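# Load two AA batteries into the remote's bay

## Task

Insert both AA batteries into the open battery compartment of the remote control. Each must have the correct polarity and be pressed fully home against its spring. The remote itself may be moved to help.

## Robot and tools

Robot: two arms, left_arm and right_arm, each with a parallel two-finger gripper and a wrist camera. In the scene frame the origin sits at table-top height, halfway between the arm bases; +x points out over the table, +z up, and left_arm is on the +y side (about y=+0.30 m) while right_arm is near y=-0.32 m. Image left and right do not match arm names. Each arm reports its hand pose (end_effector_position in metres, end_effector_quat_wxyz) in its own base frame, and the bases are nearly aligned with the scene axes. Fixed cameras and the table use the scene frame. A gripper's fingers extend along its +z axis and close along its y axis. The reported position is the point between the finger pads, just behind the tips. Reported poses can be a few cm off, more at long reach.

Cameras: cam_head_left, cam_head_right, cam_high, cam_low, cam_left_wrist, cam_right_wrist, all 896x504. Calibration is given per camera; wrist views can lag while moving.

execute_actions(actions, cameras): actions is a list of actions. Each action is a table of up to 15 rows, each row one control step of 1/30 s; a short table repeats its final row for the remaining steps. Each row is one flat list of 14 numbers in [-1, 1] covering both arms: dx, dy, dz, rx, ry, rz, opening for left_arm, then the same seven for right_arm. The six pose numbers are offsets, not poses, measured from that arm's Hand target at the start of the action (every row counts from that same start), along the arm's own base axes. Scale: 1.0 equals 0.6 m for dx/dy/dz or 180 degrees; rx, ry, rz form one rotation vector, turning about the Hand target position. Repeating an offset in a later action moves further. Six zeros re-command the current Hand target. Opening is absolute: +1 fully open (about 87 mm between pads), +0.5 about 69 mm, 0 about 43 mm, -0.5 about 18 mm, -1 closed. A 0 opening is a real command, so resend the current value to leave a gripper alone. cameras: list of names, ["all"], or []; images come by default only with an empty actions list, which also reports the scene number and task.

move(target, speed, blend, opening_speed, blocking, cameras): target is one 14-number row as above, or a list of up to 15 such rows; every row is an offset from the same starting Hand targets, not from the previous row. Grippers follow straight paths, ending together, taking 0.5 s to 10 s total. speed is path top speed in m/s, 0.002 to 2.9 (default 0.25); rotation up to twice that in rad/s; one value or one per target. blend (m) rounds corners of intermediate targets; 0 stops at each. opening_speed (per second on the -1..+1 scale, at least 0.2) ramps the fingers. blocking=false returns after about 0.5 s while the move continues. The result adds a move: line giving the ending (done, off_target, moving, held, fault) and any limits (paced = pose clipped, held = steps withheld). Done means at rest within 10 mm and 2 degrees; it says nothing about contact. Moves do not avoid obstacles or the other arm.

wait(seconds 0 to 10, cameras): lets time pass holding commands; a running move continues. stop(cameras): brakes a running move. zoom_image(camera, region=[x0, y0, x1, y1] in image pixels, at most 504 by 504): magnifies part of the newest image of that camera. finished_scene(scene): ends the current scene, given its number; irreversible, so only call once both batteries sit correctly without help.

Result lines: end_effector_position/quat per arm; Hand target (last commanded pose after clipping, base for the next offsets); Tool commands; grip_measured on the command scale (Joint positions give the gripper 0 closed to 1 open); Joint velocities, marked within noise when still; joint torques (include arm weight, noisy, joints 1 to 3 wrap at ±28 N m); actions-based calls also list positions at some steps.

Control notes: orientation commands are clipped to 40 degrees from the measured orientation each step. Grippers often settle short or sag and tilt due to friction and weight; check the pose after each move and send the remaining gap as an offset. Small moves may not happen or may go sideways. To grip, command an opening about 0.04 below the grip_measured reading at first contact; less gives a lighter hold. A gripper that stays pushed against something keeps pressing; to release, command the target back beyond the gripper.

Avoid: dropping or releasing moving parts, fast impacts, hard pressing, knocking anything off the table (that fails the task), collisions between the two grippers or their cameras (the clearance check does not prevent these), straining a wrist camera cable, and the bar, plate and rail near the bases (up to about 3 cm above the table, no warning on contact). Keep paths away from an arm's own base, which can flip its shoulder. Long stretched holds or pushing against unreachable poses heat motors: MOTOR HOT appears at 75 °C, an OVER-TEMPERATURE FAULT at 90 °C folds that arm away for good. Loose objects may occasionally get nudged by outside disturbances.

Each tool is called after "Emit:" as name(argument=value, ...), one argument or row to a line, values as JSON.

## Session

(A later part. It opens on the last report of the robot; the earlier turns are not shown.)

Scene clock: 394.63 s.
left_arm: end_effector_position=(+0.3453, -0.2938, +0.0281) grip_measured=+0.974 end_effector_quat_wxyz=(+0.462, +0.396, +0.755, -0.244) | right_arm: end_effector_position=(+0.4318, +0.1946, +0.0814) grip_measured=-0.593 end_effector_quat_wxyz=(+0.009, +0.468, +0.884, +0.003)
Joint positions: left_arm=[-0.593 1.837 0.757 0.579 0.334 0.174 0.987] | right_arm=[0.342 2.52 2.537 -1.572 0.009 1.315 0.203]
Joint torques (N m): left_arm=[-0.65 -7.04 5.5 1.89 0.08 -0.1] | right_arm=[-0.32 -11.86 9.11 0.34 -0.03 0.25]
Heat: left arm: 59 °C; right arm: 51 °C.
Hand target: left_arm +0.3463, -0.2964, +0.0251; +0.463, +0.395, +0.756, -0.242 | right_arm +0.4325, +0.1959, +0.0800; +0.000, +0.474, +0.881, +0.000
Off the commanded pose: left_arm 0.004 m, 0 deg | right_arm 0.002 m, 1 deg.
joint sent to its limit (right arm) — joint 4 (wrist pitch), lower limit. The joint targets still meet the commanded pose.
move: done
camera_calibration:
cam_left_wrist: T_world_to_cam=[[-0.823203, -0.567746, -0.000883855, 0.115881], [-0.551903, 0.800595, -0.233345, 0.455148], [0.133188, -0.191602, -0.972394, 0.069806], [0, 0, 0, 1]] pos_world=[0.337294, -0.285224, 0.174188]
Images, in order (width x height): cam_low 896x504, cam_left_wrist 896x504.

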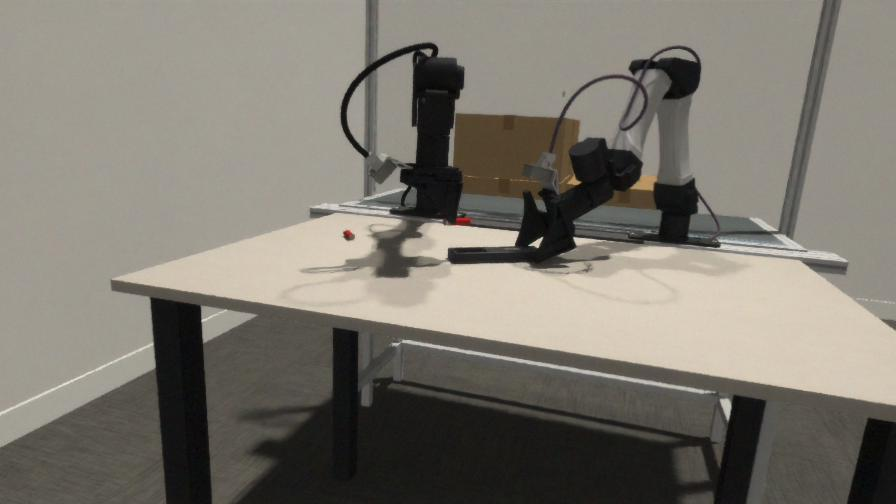

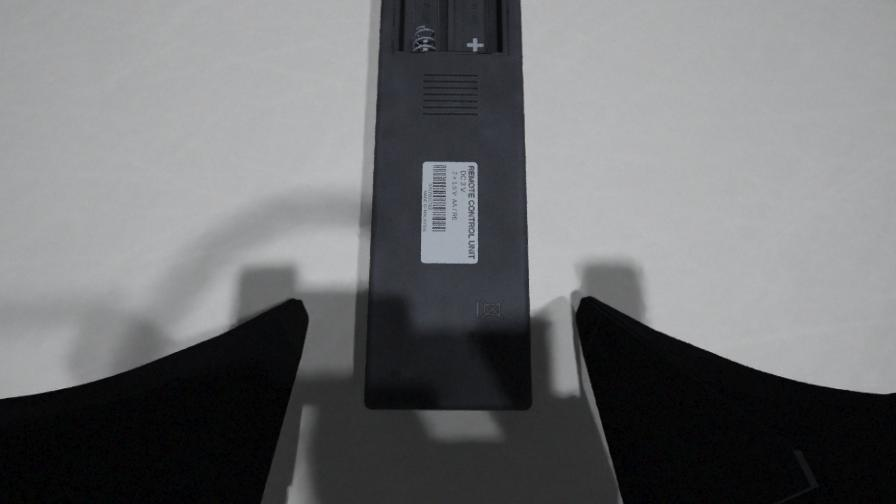

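Emit:
move(
  target=[0,0,0,0,0,0,0.0, 0,0,0,0,0,0,-0.7],
  opening_speed=0.5,
  cameras=["cam_left_wrist","cam_right_wrist"],
)

Scene clock: 398.80 s.
left_arm: end_effector_position=(+0.3454, -0.2938, +0.0283) grip_measured=+0.066 end_effector_quat_wxyz=(+0.462, +0.395, +0.755, -0.244) | right_arm: end_effector_position=(+0.4318, +0.1946, +0.0814) grip_measured=-0.593 end_effector_quat_wxyz=(+0.009, +0.468, +0.884, +0.003)
Joint positions: left_arm=[-0.593 1.837 0.757 0.58 0.333 0.173 0.533] | right_arm=[0.342 2.52 2.537 -1.572 0.009 1.315 0.203]
Joint torques (N m): left_arm=[-0.58 -7.02 5.59 1.97 0.07 -0.08] | right_arm=[-0.34 -11.89 9.11 0.34 -0.03 0.25]
Heat: left arm: 60 °C; right arm: 51 °C.
Hand target: left_arm +0.3463, -0.2964, +0.0251; +0.463, +0.395, +0.755, -0.242 | right_arm +0.4325, +0.1959, +0.0800; +0.000, +0.474, +0.881, +0.000
Off the commanded pose: left_arm 0.004 m, 0 deg | right_arm 0.002 m, 1 deg.
joint sent to its limit (right arm) — joint 4 (wrist pitch), lower limit. The joint targets still meet the commanded pose.
move: done
camera_calibration:
cam_left_wrist: T_world_to_cam=[[-0.822823, -0.568297, -0.000688347, 0.115701], [-0.552395, 0.800083, -0.23394, 0.455293], [0.133498, -0.192111, -0.972251, 0.0697326], [0, 0, 0, 1]] pos_world=[0.337394, -0.285123, 0.174388]
cam_right_wrist: T_world_to_cam=[[-0.833113, -0.553099, -0.00231735, 0.46521], [-0.367326, 0.550148, 0.74994, 0.0137632], [-0.413516, 0.625635, -0.661502, 0.251989], [0, 0, 0, 1]] pos_world=[0.496829, 0.0920817, 0.157448]
Images, in order (width x height): cam_left_wrist 896x504, cam_right_wrist 896x504.

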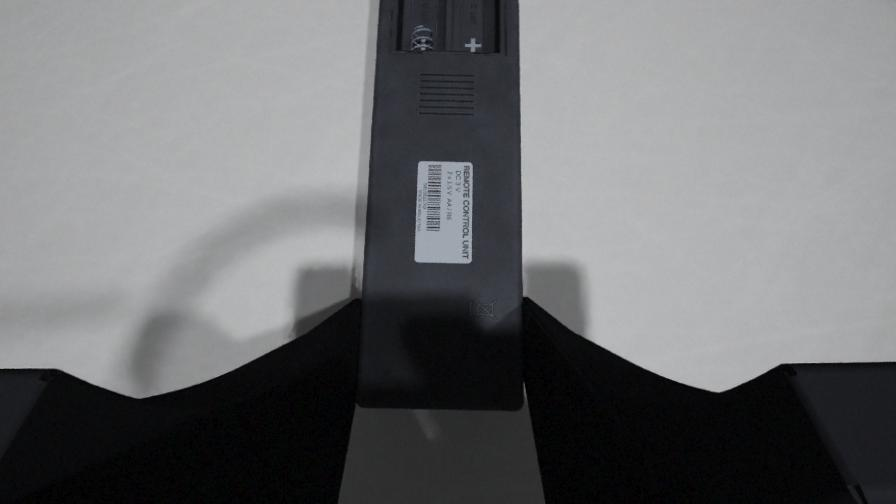

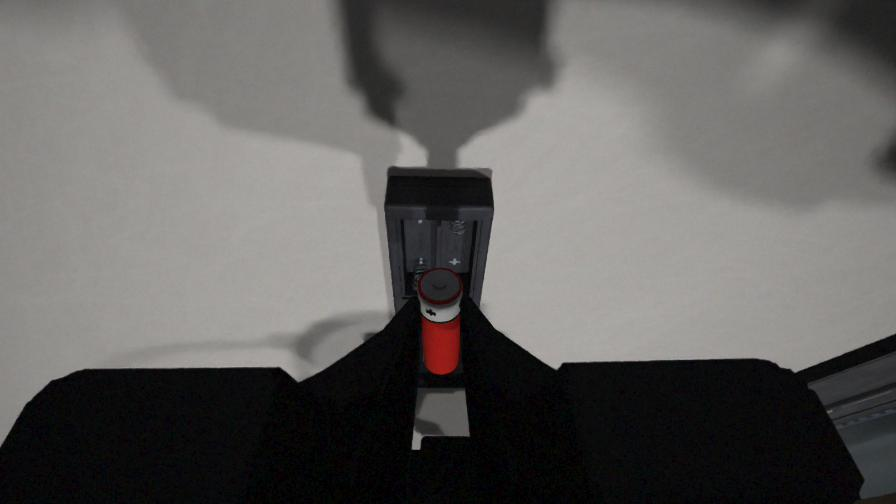

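Emit:
zoom_image(
  camera="cam_right_wrist",
  region=[370, 160, 510, 320],
)

Scaled by 3.150.

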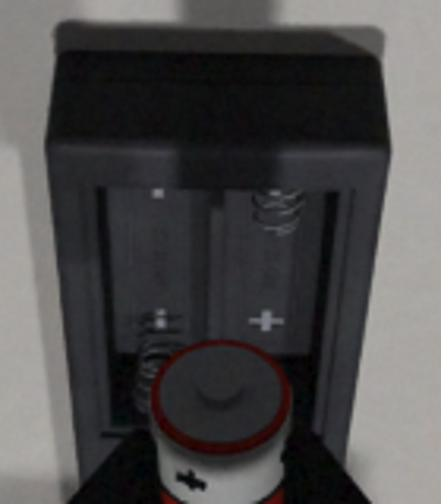

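Emit:
move(
  target=[
    [0,0,0,0,0,0,0.0, -0.1208,-0.2265,0,0,0,0,-0.7],
    [0,0,0,0,0,0,0.0, -0.1208,-0.2265,-0.10,0,0,0,-0.7],
  ],
  speed=[0.2,0.1],
  blend=[0.01,0],
  cameras=["cam_right_wrist"],
)

Scene clock: 432.70 s.
left_arm: end_effector_position=(+0.3454, -0.2938, +0.0283) grip_measured=+0.066 end_effector_quat_wxyz=(+0.462, +0.395, +0.755, -0.244) | right_arm: end_effector_position=(+0.3619, +0.0590, +0.0260) grip_measured=-0.593 end_effector_quat_wxyz=(+0.006, +0.478, +0.879, -0.001)
Joint positions: left_arm=[-0.593 1.837 0.757 0.58 0.333 0.173 0.533] | right_arm=[0.066 2.048 1.518 -1.031 0.008 1.062 0.203]
Joint torques (N m): left_arm=[-0.4 -7.21 5.64 1.94 0.05 -0.1] | right_arm=[-0.17 -9.29 5.78 0.63 -0.02 0.02]
Heat: left arm: 62 °C; right arm: 53 °C.
Hand target: left_arm +0.3463, -0.2964, +0.0251; +0.463, +0.395, +0.755, -0.242 | right_arm +0.3600, +0.0602, +0.0200; +0.000, +0.474, +0.881, +0.000
Off the commanded pose: left_arm 0.004 m, 0 deg | right_arm 0.006 m, 1 deg.
move: done
camera_calibration:
cam_right_wrist: T_world_to_cam=[[-0.845167, -0.534461, 0.00662448, 0.334885], [-0.34902, 0.561223, 0.750476, 0.0970181], [-0.404818, 0.631965, -0.660865, 0.267805], [0, 0, 0, 1]] pos_world=[0.425308, -0.0447095, 0.101955]
Images, in order (width x height): cam_right_wrist 896x504.

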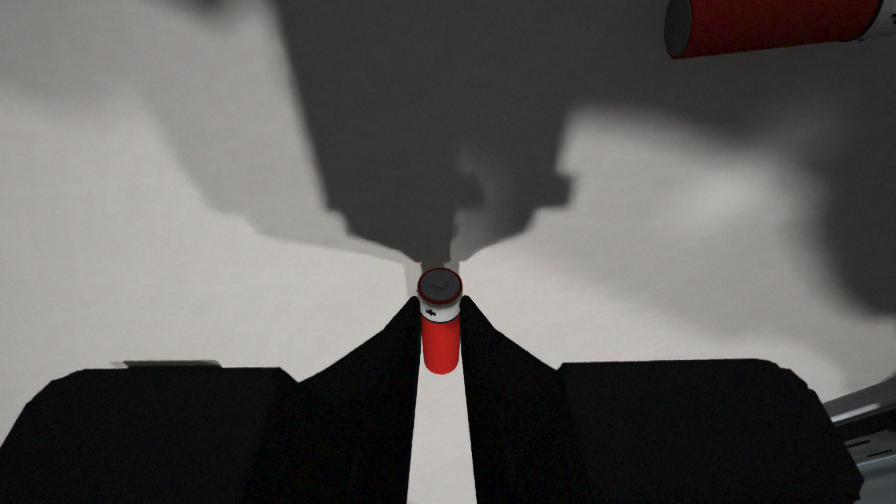

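Emit:
move(
  target=[0,0,0,0,0,0,0.0, 0,0,-0.0217,0,0,0,-0.7],
  speed=0.04,
  cameras=["cam_right_wrist"],
)

Scene clock: 434.67 s.
left_arm: end_effector_position=(+0.3454, -0.2938, +0.0283) grip_measured=+0.066 end_effector_quat_wxyz=(+0.462, +0.395, +0.755, -0.244) | right_arm: end_effector_position=(+0.3624, +0.0590, +0.0139) grip_measured=-0.593 end_effector_quat_wxyz=(+0.007, +0.478, +0.879, +0.000)
Joint positions: left_arm=[-0.593 1.837 0.757 0.58 0.333 0.173 0.533] | right_arm=[0.066 2.062 1.488 -0.986 0.008 1.062 0.203]
Joint torques (N m): left_arm=[-0.46 -7.15 5.7 1.98 0.08 -0.08] | right_arm=[-0.16 -9.17 5.68 0.61 -0.02 0.03]
Heat: left arm: 62 °C; right arm: 53 °C.
Hand target: left_arm +0.3463, -0.2964, +0.0251; +0.463, +0.395, +0.755, -0.242 | right_arm +0.3601, +0.0602, +0.0071; +0.000, +0.474, +0.881, +0.000
Off the commanded pose: left_arm 0.004 m, 0 deg | right_arm 0.007 m, 1 deg.
move: done
camera_calibration:
cam_right_wrist: T_world_to_cam=[[-0.845149, -0.534513, 0.00428994, 0.335423], [-0.351046, 0.561075, 0.749641, 0.107063], [-0.4031, 0.632052, -0.661831, 0.259357], [0, 0, 0, 1]] pos_world=[0.425613, -0.0447092, 0.0899529]
Images, in order (width x height): cam_right_wrist 896x504.

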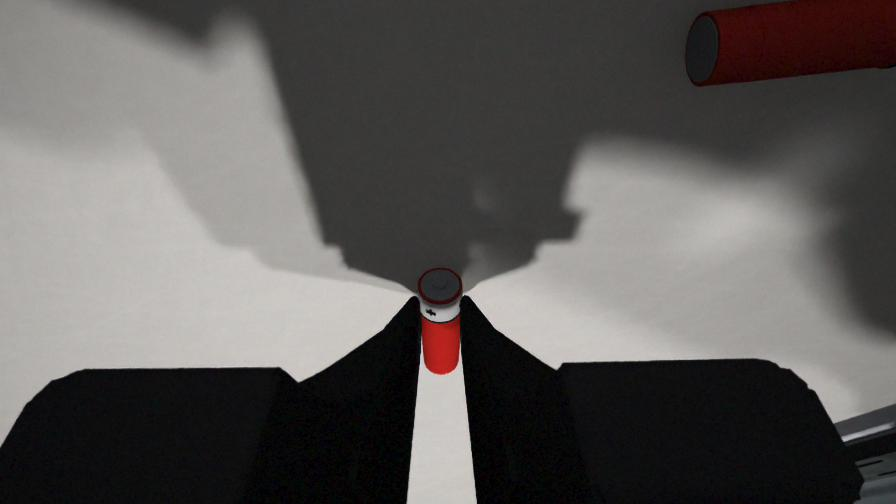

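Emit:
move(
  target=[0,0,0,0,0,0,0.0, 0,0,-0.0045,0,0,0,-0.7],
  speed=0.03,
)

Scene clock: 437.73 s.
left_arm: end_effector_position=(+0.3454, -0.2938, +0.0283) grip_measured=+0.066 end_effector_quat_wxyz=(+0.462, +0.395, +0.755, -0.244) | right_arm: end_effector_position=(+0.3647, +0.0592, +0.0137) grip_measured=-0.593 end_effector_quat_wxyz=(+0.011, +0.478, +0.879, +0.002)
Joint positions: left_arm=[-0.593 1.837 0.757 0.58 0.333 0.173 0.533] | right_arm=[0.066 2.062 1.488 -0.976 0.008 1.062 0.203]
Joint torques (N m): left_arm=[-0.44 -7.16 5.68 1.96 0.04 -0.16] | right_arm=[-0.17 -8.88 5.15 0.65 -0.02 0.02]
Heat: left arm: 62 °C; right arm: 53 °C.
Hand target: left_arm +0.3463, -0.2964, +0.0251; +0.463, +0.395, +0.755, -0.242 | right_arm +0.3601, +0.0602, +0.0044; +0.000, +0.474, +0.881, +0.000
Off the commanded pose: left_arm 0.004 m, 0 deg | right_arm 0.010 m, 1 deg.
move: done

Emit:
move(
  target=[
    [0,0,0,0,0,0,0.0, 0,0,0.004,0,0,0,-0.35],
    [0,0,0,0,0,0,0.0, 0.0075,-0.0105,0.0105,0,0,0,-0.35],
  ],
  speed=0.04,
  opening_speed=0.5,
  cameras=["cam_right_wrist"],
)

Scene clock: 449.33 s.
left_arm: end_effector_position=(+0.3454, -0.2938, +0.0283) grip_measured=+0.066 end_effector_quat_wxyz=(+0.462, +0.395, +0.755, -0.244) | right_arm: end_effector_position=(+0.3630, +0.0551, +0.0110) grip_measured=-0.350 end_effector_quat_wxyz=(+0.006, +0.475, +0.880, -0.001)
Joint positions: left_arm=[-0.593 1.837 0.757 0.58 0.333 0.173 0.533] | right_arm=[0.056 2.07 1.488 -0.98 0.008 1.046 0.325]
Joint torques (N m): left_arm=[-0.4 -7.12 5.6 2.02 0.11 -0.14] | right_arm=[-0.83 -9.02 8.61 0.37 -0.02 0.02]
Heat: left arm: 63 °C; right arm: 53 °C.
Hand target: left_arm +0.3463, -0.2964, +0.0251; +0.463, +0.395, +0.755, -0.242 | right_arm +0.3647, +0.0539, +0.0107; +0.000, +0.474, +0.881, +0.000
Off the commanded pose: left_arm 0.004 m, 0 deg | right_arm 0.002 m, 1 deg.
move: done
camera_calibration:
cam_right_wrist: T_world_to_cam=[[-0.841874, -0.53963, 0.00685616, 0.332873], [-0.352302, 0.559159, 0.750483, 0.112137], [-0.408817, 0.629397, -0.660854, 0.262379], [0, 0, 0, 1]] pos_world=[0.427009, -0.0482146, 0.0869552]
Images, in order (width x height): cam_right_wrist 896x504.

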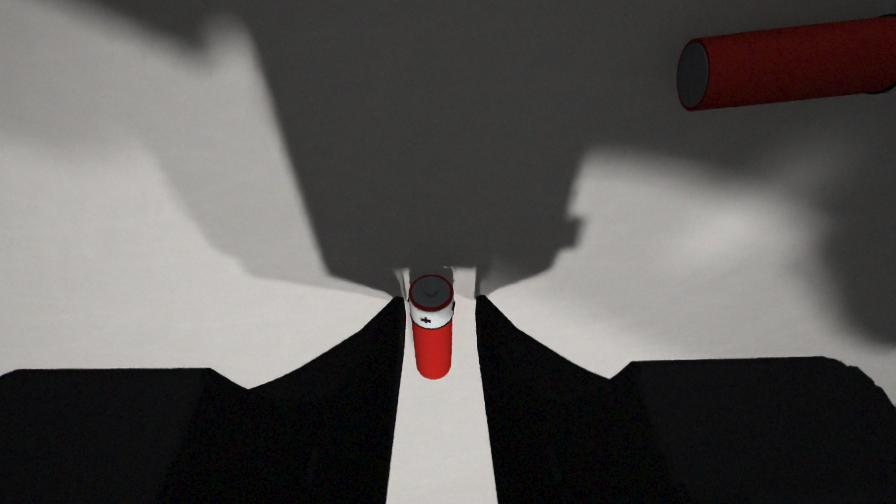

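Emit:
move(
  target=[0,0,0,0,0,0,0.0, 0.0105,-0.0065,0.0095,0,0,0,-0.35],
  speed=0.04,
  cameras=["cam_right_wrist"],
)

Scene clock: 453.67 s.
left_arm: end_effector_position=(+0.3454, -0.2938, +0.0283) grip_measured=+0.066 end_effector_quat_wxyz=(+0.462, +0.395, +0.755, -0.244) | right_arm: end_effector_position=(+0.3681, +0.0513, +0.0160) grip_measured=-0.350 end_effector_quat_wxyz=(+0.005, +0.475, +0.880, -0.002)
Joint positions: left_arm=[-0.593 1.837 0.757 0.58 0.333 0.173 0.533] | right_arm=[0.046 2.085 1.532 -1.012 0.008 1.035 0.325]
Joint torques (N m): left_arm=[-0.62 -7.16 5.41 1.94 0.05 -0.15] | right_arm=[-0.91 -9.14 8.99 0.38 -0.01 0.01]
Heat: left arm: 63 °C; right arm: 52 °C.
Hand target: left_arm +0.3463, -0.2964, +0.0251; +0.463, +0.395, +0.755, -0.242 | right_arm +0.3709, +0.0499, +0.0163; +0.000, +0.474, +0.881, +0.000
Off the commanded pose: left_arm 0.004 m, 0 deg | right_arm 0.003 m, 1 deg.
move: done
camera_calibration:
cam_right_wrist: T_world_to_cam=[[-0.841448, -0.540248, 0.00988194, 0.334974], [-0.350136, 0.559091, 0.751547, 0.1115], [-0.411547, 0.628927, -0.659606, 0.27117], [0, 0, 0, 1]] pos_world=[0.432502, -0.0519157, 0.091758]
Images, in order (width x height): cam_right_wrist 896x504.

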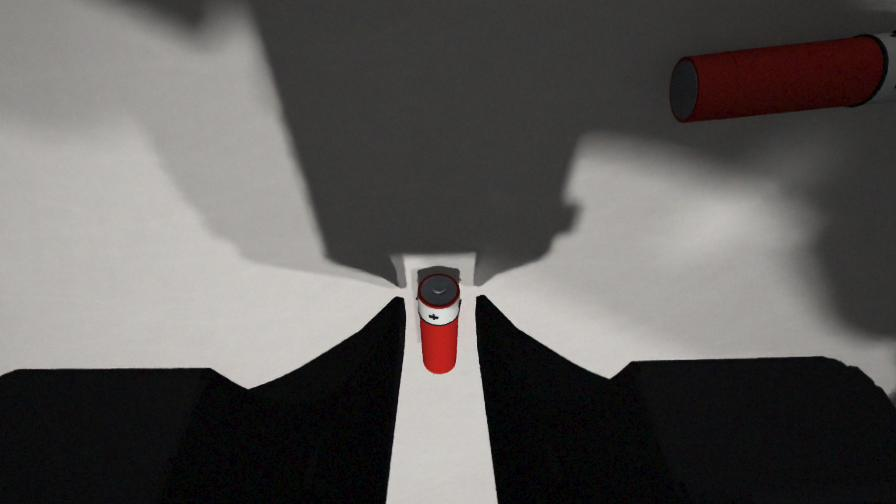

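Emit:
move(
  target=[0,0,0,0,0,0,0.0, 0,0,0,0,0,0,-0.7],
  opening_speed=0.5,
  cameras=["cam_right_wrist"],
)

Scene clock: 458.47 s.
left_arm: end_effector_position=(+0.3454, -0.2938, +0.0283) grip_measured=+0.066 end_effector_quat_wxyz=(+0.462, +0.395, +0.755, -0.244) | right_arm: end_effector_position=(+0.3694, +0.0523, +0.0179) grip_measured=-0.699 end_effector_quat_wxyz=(+0.005, +0.474, +0.880, +0.001)
Joint positions: left_arm=[-0.593 1.837 0.757 0.58 0.333 0.173 0.533] | right_arm=[0.046 2.085 1.54 -1.017 0.003 1.035 0.151]
Joint torques (N m): left_arm=[-0.46 -6.99 5.48 1.94 0.11 -0.1] | right_arm=[-0.9 -9.14 8.34 0.41 0.04 0.02]
Heat: left arm: 63 °C; right arm: 52 °C.
Hand target: left_arm +0.3463, -0.2964, +0.0251; +0.463, +0.395, +0.755, -0.242 | right_arm +0.3708, +0.0499, +0.0163; -0.001, +0.474, +0.881, +0.000
Off the commanded pose: left_arm 0.004 m, 0 deg | right_arm 0.003 m, 1 deg.
move: done
camera_calibration:
cam_right_wrist: T_world_to_cam=[[-0.841225, -0.540665, 0.0046318, 0.336591], [-0.352468, 0.554864, 0.753586, 0.111025], [-0.410008, 0.632303, -0.657333, 0.271522], [0, 0, 0, 1]] pos_world=[0.433608, -0.051305, 0.0932547]
Images, in order (width x height): cam_right_wrist 896x504.

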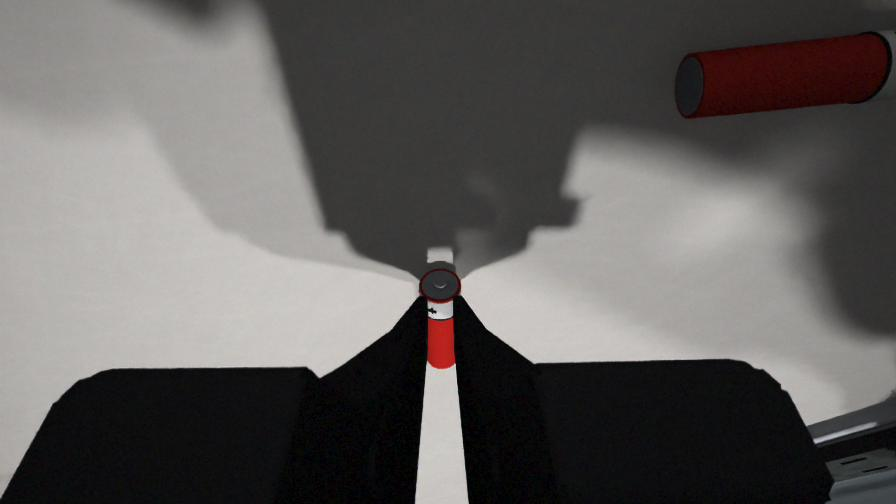

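Emit:
move(
  target=[
    [0,0,0,0,0,0,0.0, 0,0,0,0,0,0,-0.35],
    [0,0,0,0,0,0,0.0, -0.003,0.003,-0.009,0,0,0,-0.35],
  ],
  speed=0.04,
  opening_speed=0.5,
  cameras=["cam_right_wrist"],
)

Scene clock: 465.87 s.
left_arm: end_effector_position=(+0.3454, -0.2938, +0.0283) grip_measured=+0.066 end_effector_quat_wxyz=(+0.462, +0.395, +0.755, -0.244) | right_arm: end_effector_position=(+0.3696, +0.0523, +0.0179) grip_measured=-0.350 end_effector_quat_wxyz=(+0.005, +0.474, +0.880, +0.001)
Joint positions: left_arm=[-0.593 1.837 0.757 0.58 0.333 0.173 0.533] | right_arm=[0.046 2.085 1.54 -1.016 0.003 1.035 0.325]
Joint torques (N m): left_arm=[-0.39 -7.1 5.81 1.97 0.06 -0.12] | right_arm=[-0.43 -9.11 6.2 0.63 0.04 0.08]
Heat: left arm: 63 °C; right arm: 53 °C.
Hand target: left_arm +0.3463, -0.2964, +0.0251; +0.463, +0.395, +0.755, -0.242 | right_arm +0.3691, +0.0517, +0.0108; +0.000, +0.474, +0.881, +0.000
Off the commanded pose: left_arm 0.004 m, 0 deg | right_arm 0.007 m, 1 deg.
move: done
camera_calibration:
cam_right_wrist: T_world_to_cam=[[-0.841222, -0.540675, 0.00397531, 0.336735], [-0.353054, 0.554845, 0.753326, 0.111263], [-0.40951, 0.632311, -0.657635, 0.271442], [0, 0, 0, 1]] pos_world=[0.433709, -0.051305, 0.0933541]
Images, in order (width x height): cam_right_wrist 896x504.

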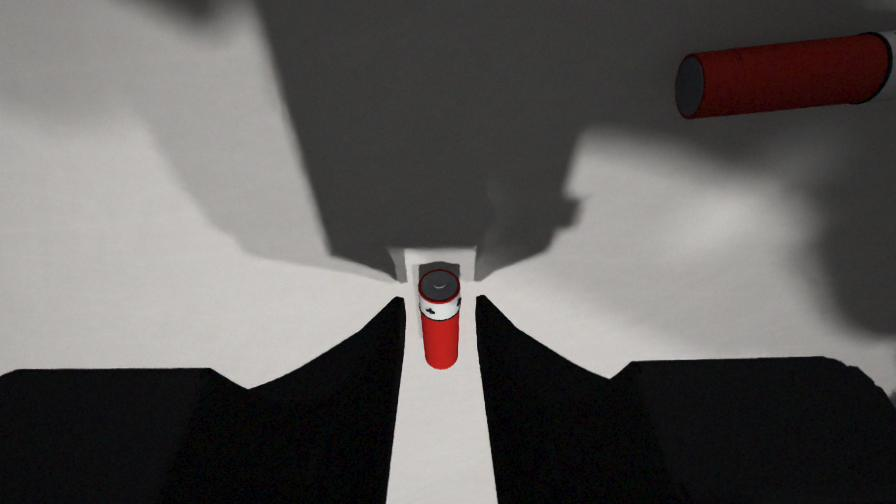

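Emit:
move(
  target=[0,0,0,0,0,0,0.0, 0,0,-0.0075,0,0,0,-0.35],
  speed=0.04,
)

Scene clock: 470.00 s.
left_arm: end_effector_position=(+0.3454, -0.2938, +0.0283) grip_measured=+0.066 end_effector_quat_wxyz=(+0.462, +0.395, +0.755, -0.244) | right_arm: end_effector_position=(+0.3727, +0.0525, +0.0155) grip_measured=-0.350 end_effector_quat_wxyz=(+0.009, +0.474, +0.880, +0.003)
Joint positions: left_arm=[-0.593 1.837 0.757 0.58 0.333 0.173 0.533] | right_arm=[0.046 2.091 1.54 -1.001 0.003 1.035 0.325]
Joint torques (N m): left_arm=[-0.49 -6.98 5.57 1.91 0.02 -0.09] | right_arm=[-0.42 -9.26 5.26 0.65 0.04 0.07]
Heat: left arm: 63 °C; right arm: 53 °C.
Hand target: left_arm +0.3463, -0.2964, +0.0251; +0.463, +0.395, +0.755, -0.242 | right_arm +0.3691, +0.0517, +0.0065; +0.000, +0.474, +0.881, +0.000
Off the commanded pose: left_arm 0.004 m, 0 deg | right_arm 0.010 m, 1 deg.
move: done

Emit:
move(
  target=[0,0,0,0,0,0,0.0, -0.003,0,-0.006,0,0,0,-0.35],
  speed=0.04,
  cameras=["cam_right_wrist"],
)

Scene clock: 473.47 s.
left_arm: end_effector_position=(+0.3454, -0.2938, +0.0283) grip_measured=+0.066 end_effector_quat_wxyz=(+0.462, +0.395, +0.755, -0.244) | right_arm: end_effector_position=(+0.3697, +0.0523, +0.0104) grip_measured=-0.350 end_effector_quat_wxyz=(+0.006, +0.474, +0.880, +0.002)
Joint positions: left_arm=[-0.593 1.837 0.757 0.58 0.333 0.173 0.533] | right_arm=[0.046 2.091 1.518 -0.985 0.003 1.035 0.325]
Joint torques (N m): left_arm=[-0.46 -7.19 5.49 2 0.07 -0.05] | right_arm=[-0.42 -9.35 5.57 0.63 0.04 0.08]
Heat: left arm: 63 °C; right arm: 52 °C.
Hand target: left_arm +0.3463, -0.2964, +0.0251; +0.463, +0.395, +0.755, -0.242 | right_arm +0.3673, +0.0517, +0.0029; +0.000, +0.474, +0.881, +0.000
Off the commanded pose: left_arm 0.004 m, 0 deg | right_arm 0.008 m, 1 deg.
move: done
camera_calibration:
cam_right_wrist: T_world_to_cam=[[-0.841249, -0.540647, 0.000979124, 0.336873], [-0.355633, 0.554729, 0.752197, 0.117905], [-0.407216, 0.632437, -0.658938, 0.265684], [0, 0, 0, 1]] pos_world=[0.433516, -0.0513046, 0.0860513]
Images, in order (width x height): cam_right_wrist 896x504.

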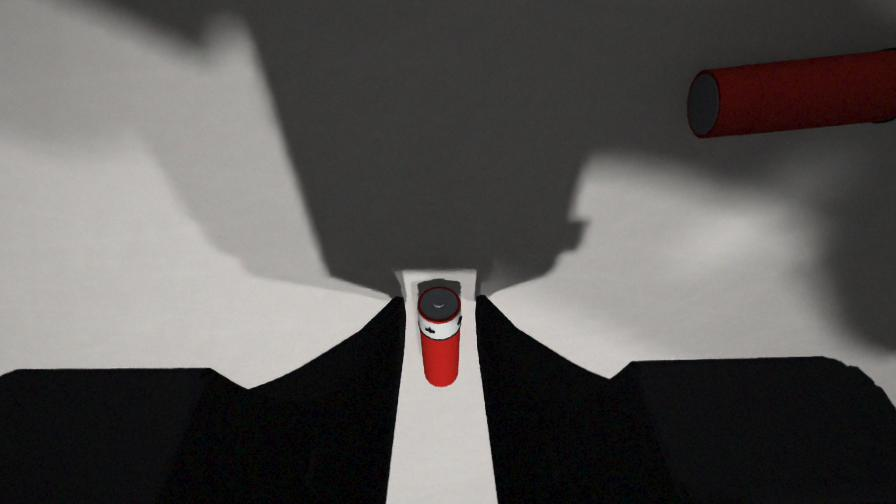

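Emit:
move(
  target=[0,0,0,0,0,0,0.0, 0.0015,0,0.002,0,0,0,-0.7],
  opening_speed=0.5,
  cameras=["cam_right_wrist"],
)

Scene clock: 482.23 s.
left_arm: end_effector_position=(+0.3454, -0.2938, +0.0283) grip_measured=+0.066 end_effector_quat_wxyz=(+0.462, +0.395, +0.755, -0.244) | right_arm: end_effector_position=(+0.3697, +0.0524, +0.0104) grip_measured=-0.592 end_effector_quat_wxyz=(+0.007, +0.474, +0.880, +0.002)
Joint positions: left_arm=[-0.593 1.837 0.757 0.58 0.333 0.173 0.533] | right_arm=[0.046 2.091 1.518 -0.984 0.003 1.035 0.204]
Joint torques (N m): left_arm=[-0.53 -7.2 5.67 1.98 0.05 -0.14] | right_arm=[-0.44 -9.2 6.32 0.58 0.04 0.07]
Heat: left arm: 64 °C; right arm: 52 °C.
Hand target: left_arm +0.3463, -0.2964, +0.0251; +0.463, +0.395, +0.755, -0.242 | right_arm +0.3682, +0.0517, +0.0041; +0.000, +0.474, +0.881, +0.000
Off the commanded pose: left_arm 0.004 m, 0 deg | right_arm 0.007 m, 1 deg.
move: done
camera_calibration:
cam_right_wrist: T_world_to_cam=[[-0.841229, -0.540679, 0.000678557, 0.336973], [-0.355903, 0.554685, 0.752102, 0.118064], [-0.407022, 0.632448, -0.659046, 0.265651], [0, 0, 0, 1]] pos_world=[0.433617, -0.0513045, 0.086051]
Images, in order (width x height): cam_right_wrist 896x504.

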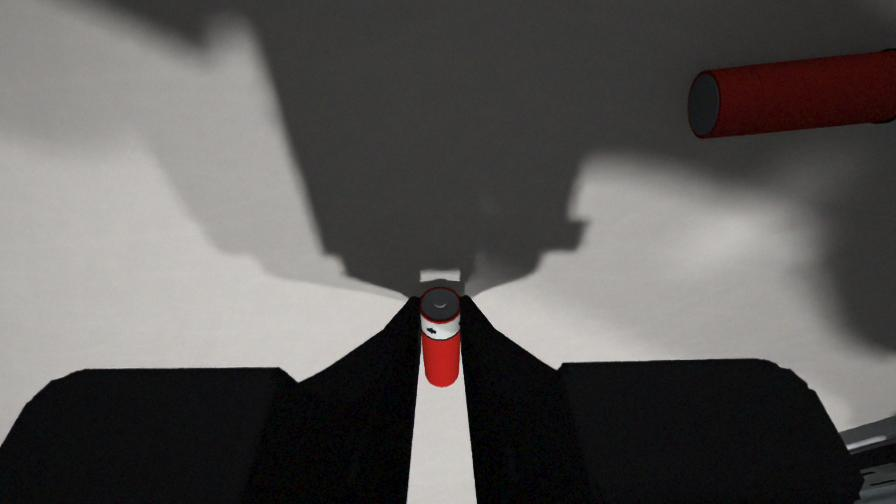

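Emit:
move(
  target=[
    [0,0,0,0,0,0,0.0, 0,0,0.14,0,0,0,-0.7],
    [0,0,0,0,0,0,0.0, 0.1138,0.252,0.1133,-0.0921,-0.0621,0,-0.7],
  ],
  speed=0.2,
  blend=[0.03,0],
  cameras=["cam_right_wrist","cam_left_wrist","cam_low","cam_high","cam_head_left"],
)

Scene clock: 500.67 s.
left_arm: end_effector_position=(+0.3454, -0.2938, +0.0283) grip_measured=+0.066 end_effector_quat_wxyz=(+0.462, +0.395, +0.755, -0.244) | right_arm: end_effector_position=(+0.4328, +0.2069, +0.0734) grip_measured=-0.592 end_effector_quat_wxyz=(+0.151, +0.459, +0.873, -0.074)
Joint positions: left_arm=[-0.593 1.837 0.757 0.58 0.333 0.173 0.533] | right_arm=[0.484 2.453 2.393 -1.461 0.334 1.444 0.204]
Joint torques (N m): left_arm=[-0.32 -7.41 5.65 1.99 0.01 -0.11] | right_arm=[-0.75 -11.64 9.37 0.42 0.43 0.26]
Heat: left arm: 64 °C; right arm: 52 °C.
Hand target: left_arm +0.3463, -0.2964, +0.0251; +0.463, +0.395, +0.755, -0.242 | right_arm +0.4365, +0.2030, +0.0721; +0.153, +0.467, +0.867, -0.080
Off the commanded pose: left_arm 0.004 m, 0 deg | right_arm 0.006 m, 1 deg.
move: done
camera_calibration:
cam_left_wrist: T_world_to_cam=[[-0.822823, -0.568297, -0.000688347, 0.115701], [-0.552395, 0.800083, -0.23394, 0.455293], [0.133498, -0.192111, -0.972251, 0.0697326], [0, 0, 0, 1]] pos_world=[0.337394, -0.285123, 0.174388]
cam_right_wrist: T_world_to_cam=[[-0.830776, -0.556604, -0.00175861, 0.472493], [-0.482771, 0.718994, 0.499981, 0.0468077], [-0.277027, 0.416221, -0.866035, 0.238846], [0, 0, 0, 1]] pos_world=[0.4813, 0.129924, 0.184277]
Images, in order (width x height): cam_head_left 896x504, cam_high 896x504, cam_low 896x504, cam_left_wrist 896x504, cam_right_wrist 896x504.

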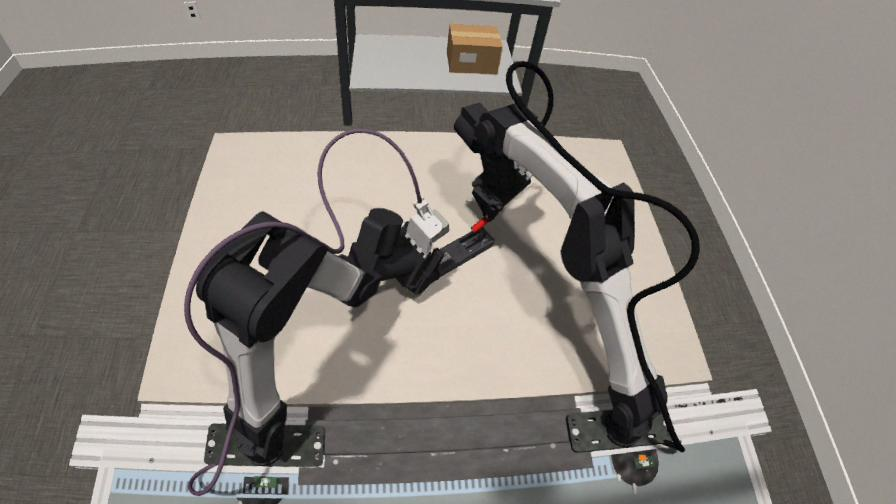

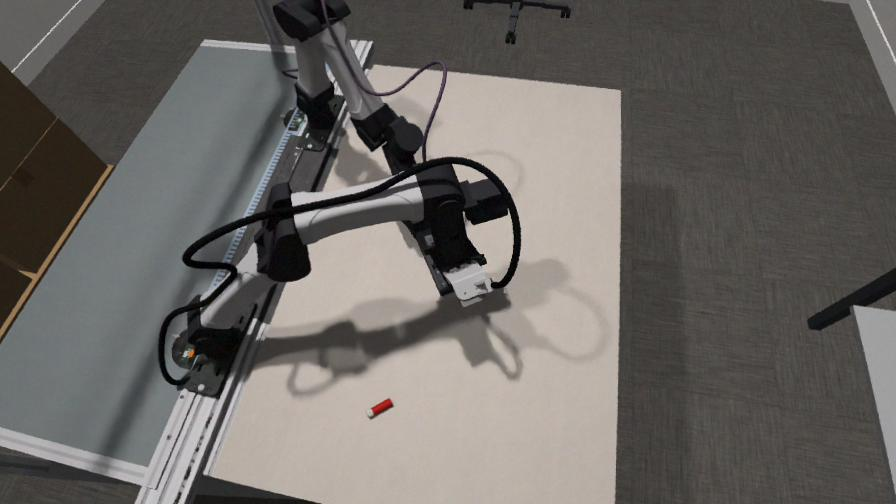

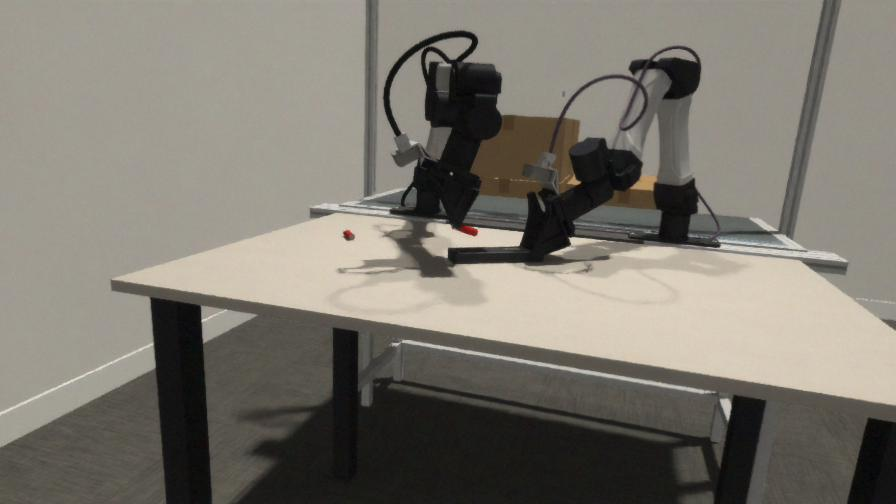

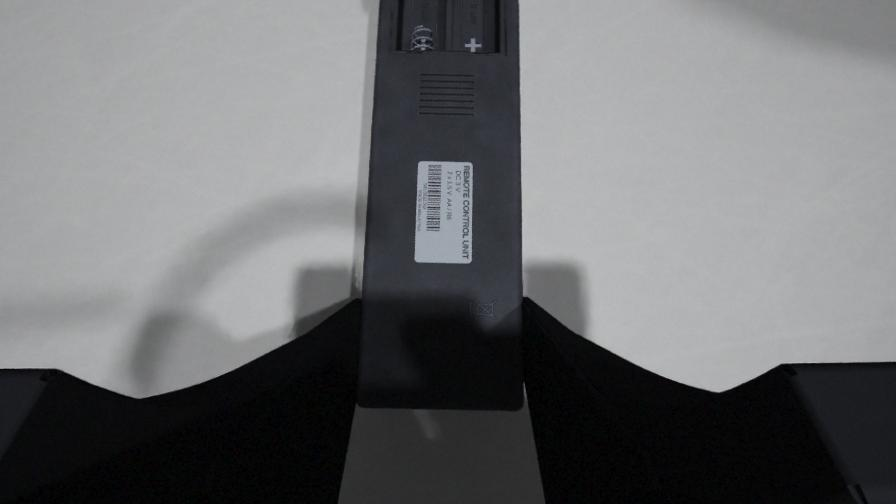

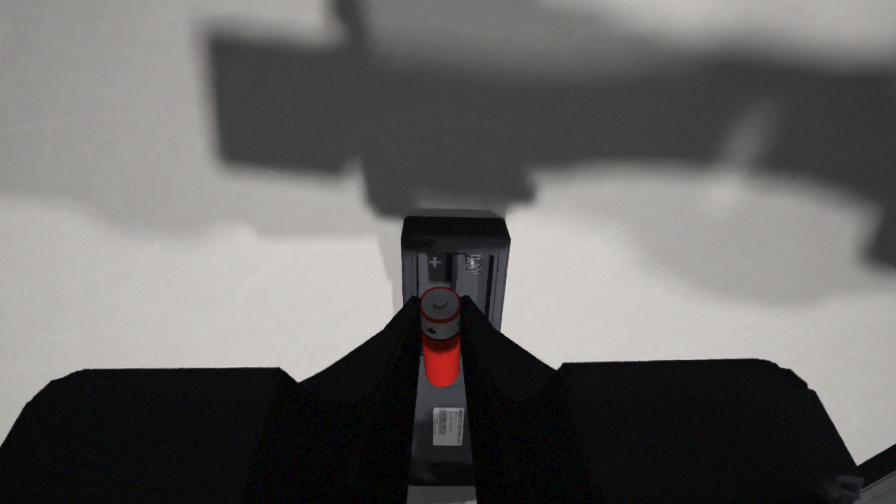

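Emit:
zoom_image(
  camera="cam_right_wrist",
  region=[385, 205, 525, 345],
)

Emit:
zoom_image(
  camera="cam_low",
  region=[420, 190, 600, 290],
)

Scaled by 3.600.

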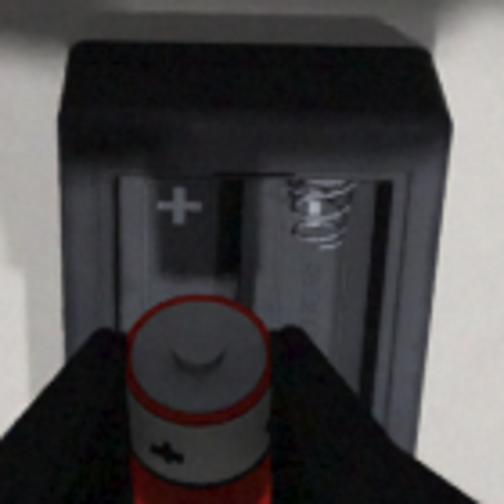

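Scaled by 2.800.

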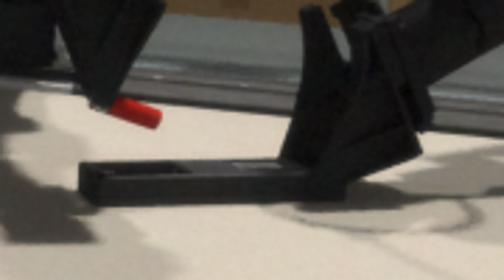

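Emit:
move(
  target=[0,0,0,0,0,0,0.0, 0.0055,-0.0008,-0.055,0,0,-0.0067,-0.7],
  speed=0.08,
  cameras=["cam_right_wrist","cam_low","cam_left_wrist"],
)

Scene clock: 521.00 s.
left_arm: end_effector_position=(+0.3454, -0.2938, +0.0283) grip_measured=+0.066 end_effector_quat_wxyz=(+0.462, +0.395, +0.755, -0.244) | right_arm: end_effector_position=(+0.4371, +0.2073, +0.0480) grip_measured=-0.592 end_effector_quat_wxyz=(+0.151, +0.468, +0.868, -0.074)
Joint positions: left_arm=[-0.593 1.837 0.757 0.58 0.333 0.173 0.533] | right_arm=[0.481 2.455 2.296 -1.363 0.335 1.462 0.204]
Joint torques (N m): left_arm=[-0.66 -7.23 5.31 1.92 0.11 -0.1] | right_arm=[-0.83 -12.01 6.04 0.66 0.43 0.25]
Heat: left arm: 64 °C; right arm: 53 °C.
Hand target: left_arm +0.3463, -0.2964, +0.0251; +0.463, +0.395, +0.755, -0.242 | right_arm +0.4398, +0.2024, +0.0389; +0.153, +0.476, +0.862, -0.082
Off the commanded pose: left_arm 0.004 m, 0 deg | right_arm 0.010 m, 1 deg.
move: done
camera_calibration:
cam_left_wrist: T_world_to_cam=[[-0.822823, -0.568297, -0.000688347, 0.115701], [-0.552395, 0.800083, -0.23394, 0.455293], [0.133498, -0.192111, -0.972251, 0.0697326], [0, 0, 0, 1]] pos_world=[0.337394, -0.285123, 0.174388]
cam_right_wrist: T_world_to_cam=[[-0.841982, -0.53947, -0.0061773, 0.477792], [-0.470106, 0.728008, 0.499004, 0.0539291], [-0.264701, 0.423057, -0.866577, 0.210984], [0, 0, 0, 1]] pos_world=[0.483493, 0.129236, 0.158874]
Images, in order (width x height): cam_low 896x504, cam_left_wrist 896x504, cam_right_wrist 896x504.

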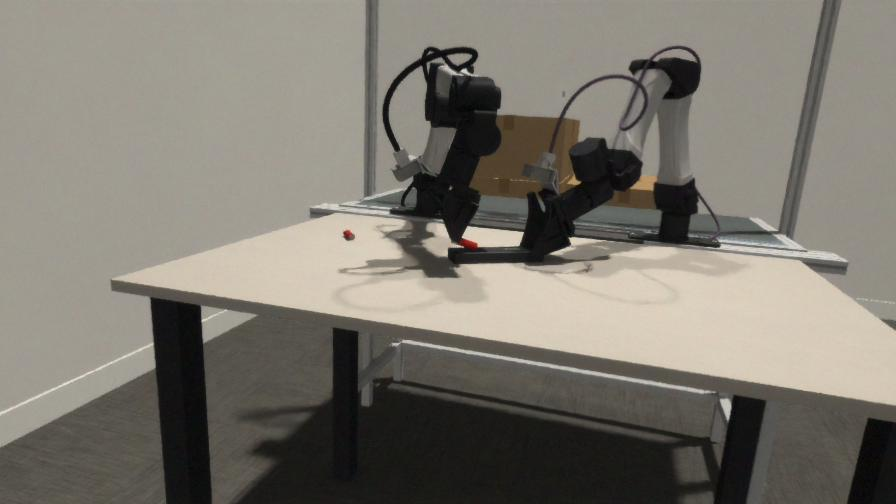

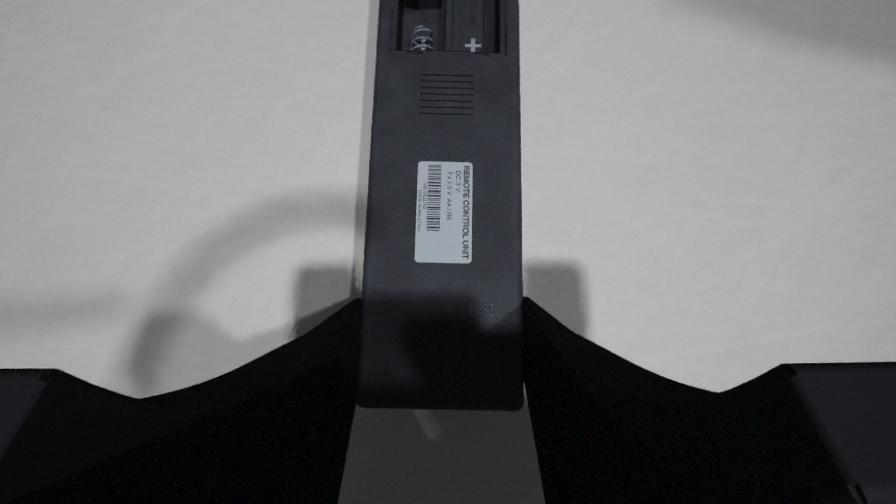

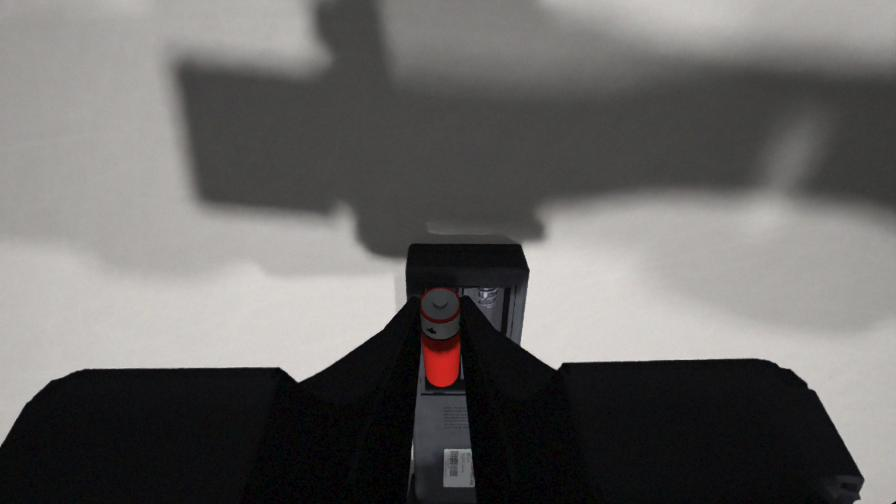

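Emit:
zoom_image(
  camera="cam_right_wrist",
  region=[390, 230, 550, 410],
)

Emit:
zoom_image(
  camera="cam_low",
  region=[420, 190, 600, 290],
)

Scaled by 2.800.

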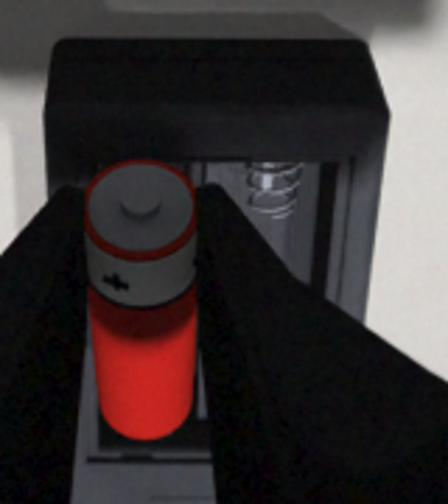

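Scaled by 2.800.

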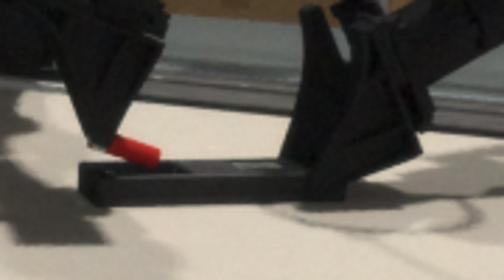

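Emit:
zoom_image(
  camera="cam_right_wrist",
  region=[405, 350, 475, 410],
)

Emit:
zoom_image(
  camera="cam_right_wrist",
  region=[405, 265, 475, 315],
)

Scaled by 7.200.

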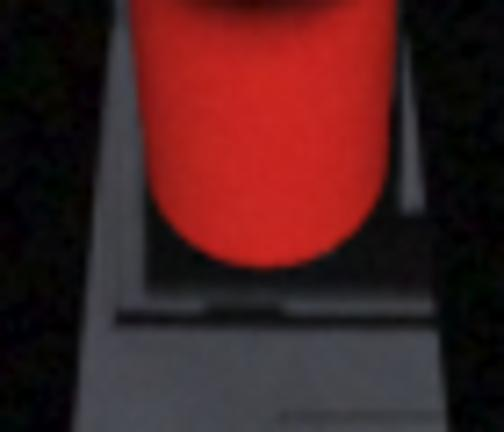

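Scaled by 7.200.

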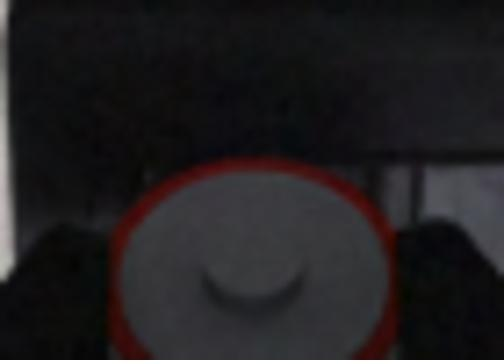

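Emit:
move(
  target=[0,0,0,0,0,0,0.0, 0.0017,-0.0067,-0.0183,0,0,0,-0.7],
  speed=0.05,
  cameras=["cam_right_wrist","cam_low"],
)

Emit:
zoom_image(
  camera="cam_right_wrist",
  region=[390, 230, 550, 410],
)

Emit:
zoom_image(
  camera="cam_low",
  region=[420, 210, 560, 280],
)

Scene clock: 566.90 s.
left_arm: end_effector_position=(+0.3455, -0.2938, +0.0283) grip_measured=+0.066 end_effector_quat_wxyz=(+0.463, +0.395, +0.755, -0.244) | right_arm: end_effector_position=(+0.4364, +0.2034, +0.0349) grip_measured=-0.592 end_effector_quat_wxyz=(+0.148, +0.470, +0.867, -0.079)
Joint positions: left_arm=[-0.593 1.837 0.757 0.581 0.333 0.173 0.533] | right_arm=[0.475 2.455 2.244 -1.323 0.335 1.462 0.204]
Joint torques (N m): left_arm=[-0.58 -7.13 5.45 1.94 0.05 -0.11] | right_arm=[-0.99 -12.81 5.39 0.79 0.43 0.17]
Heat: left arm: 65 °C; right arm: 61 °C.
Hand target: left_arm +0.3462, -0.2965, +0.0251; +0.463, +0.395, +0.755, -0.242 | right_arm +0.4407, +0.1985, +0.0280; +0.152, +0.476, +0.862, -0.082
Off the commanded pose: left_arm 0.004 m, 0 deg | right_arm 0.010 m, 1 deg.
move: done
camera_calibration:
cam_right_wrist: T_world_to_cam=[[-0.845458, -0.534013, 0.00561724, 0.475019], [-0.460037, 0.733599, 0.500198, 0.0573813], [-0.271233, 0.420312, -0.865893, 0.204475], [0, 0, 0, 1]] pos_world=[0.483466, 0.125628, 0.145683]
Images, in order (width x height): cam_low 896x504, cam_right_wrist 896x504.

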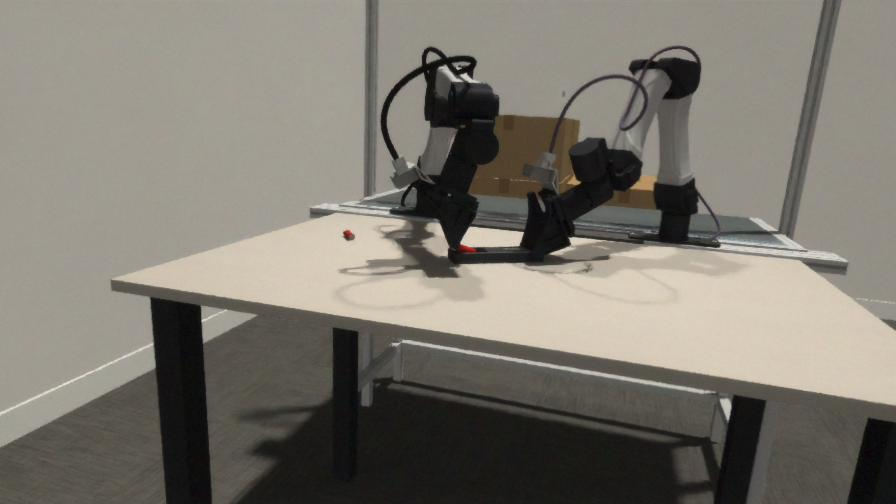

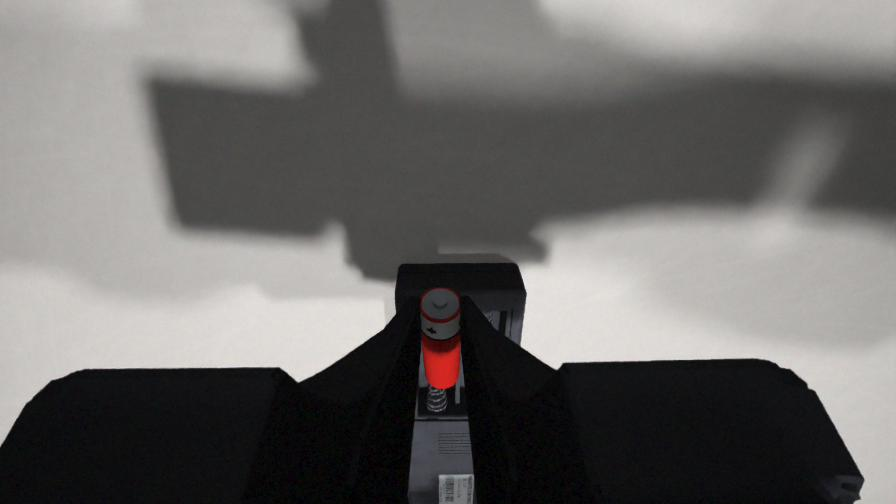

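Scaled by 2.800.

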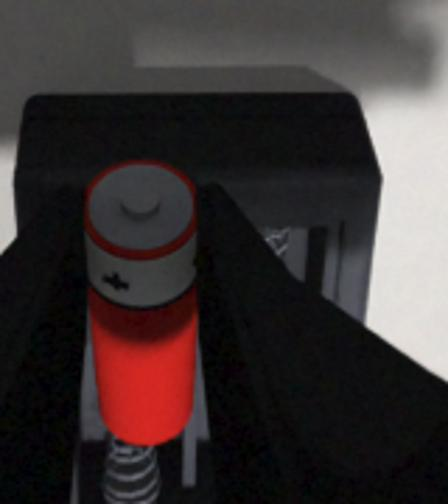

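Scaled by 3.600.

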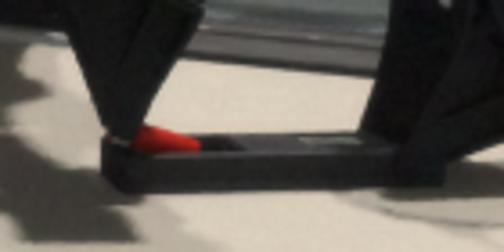

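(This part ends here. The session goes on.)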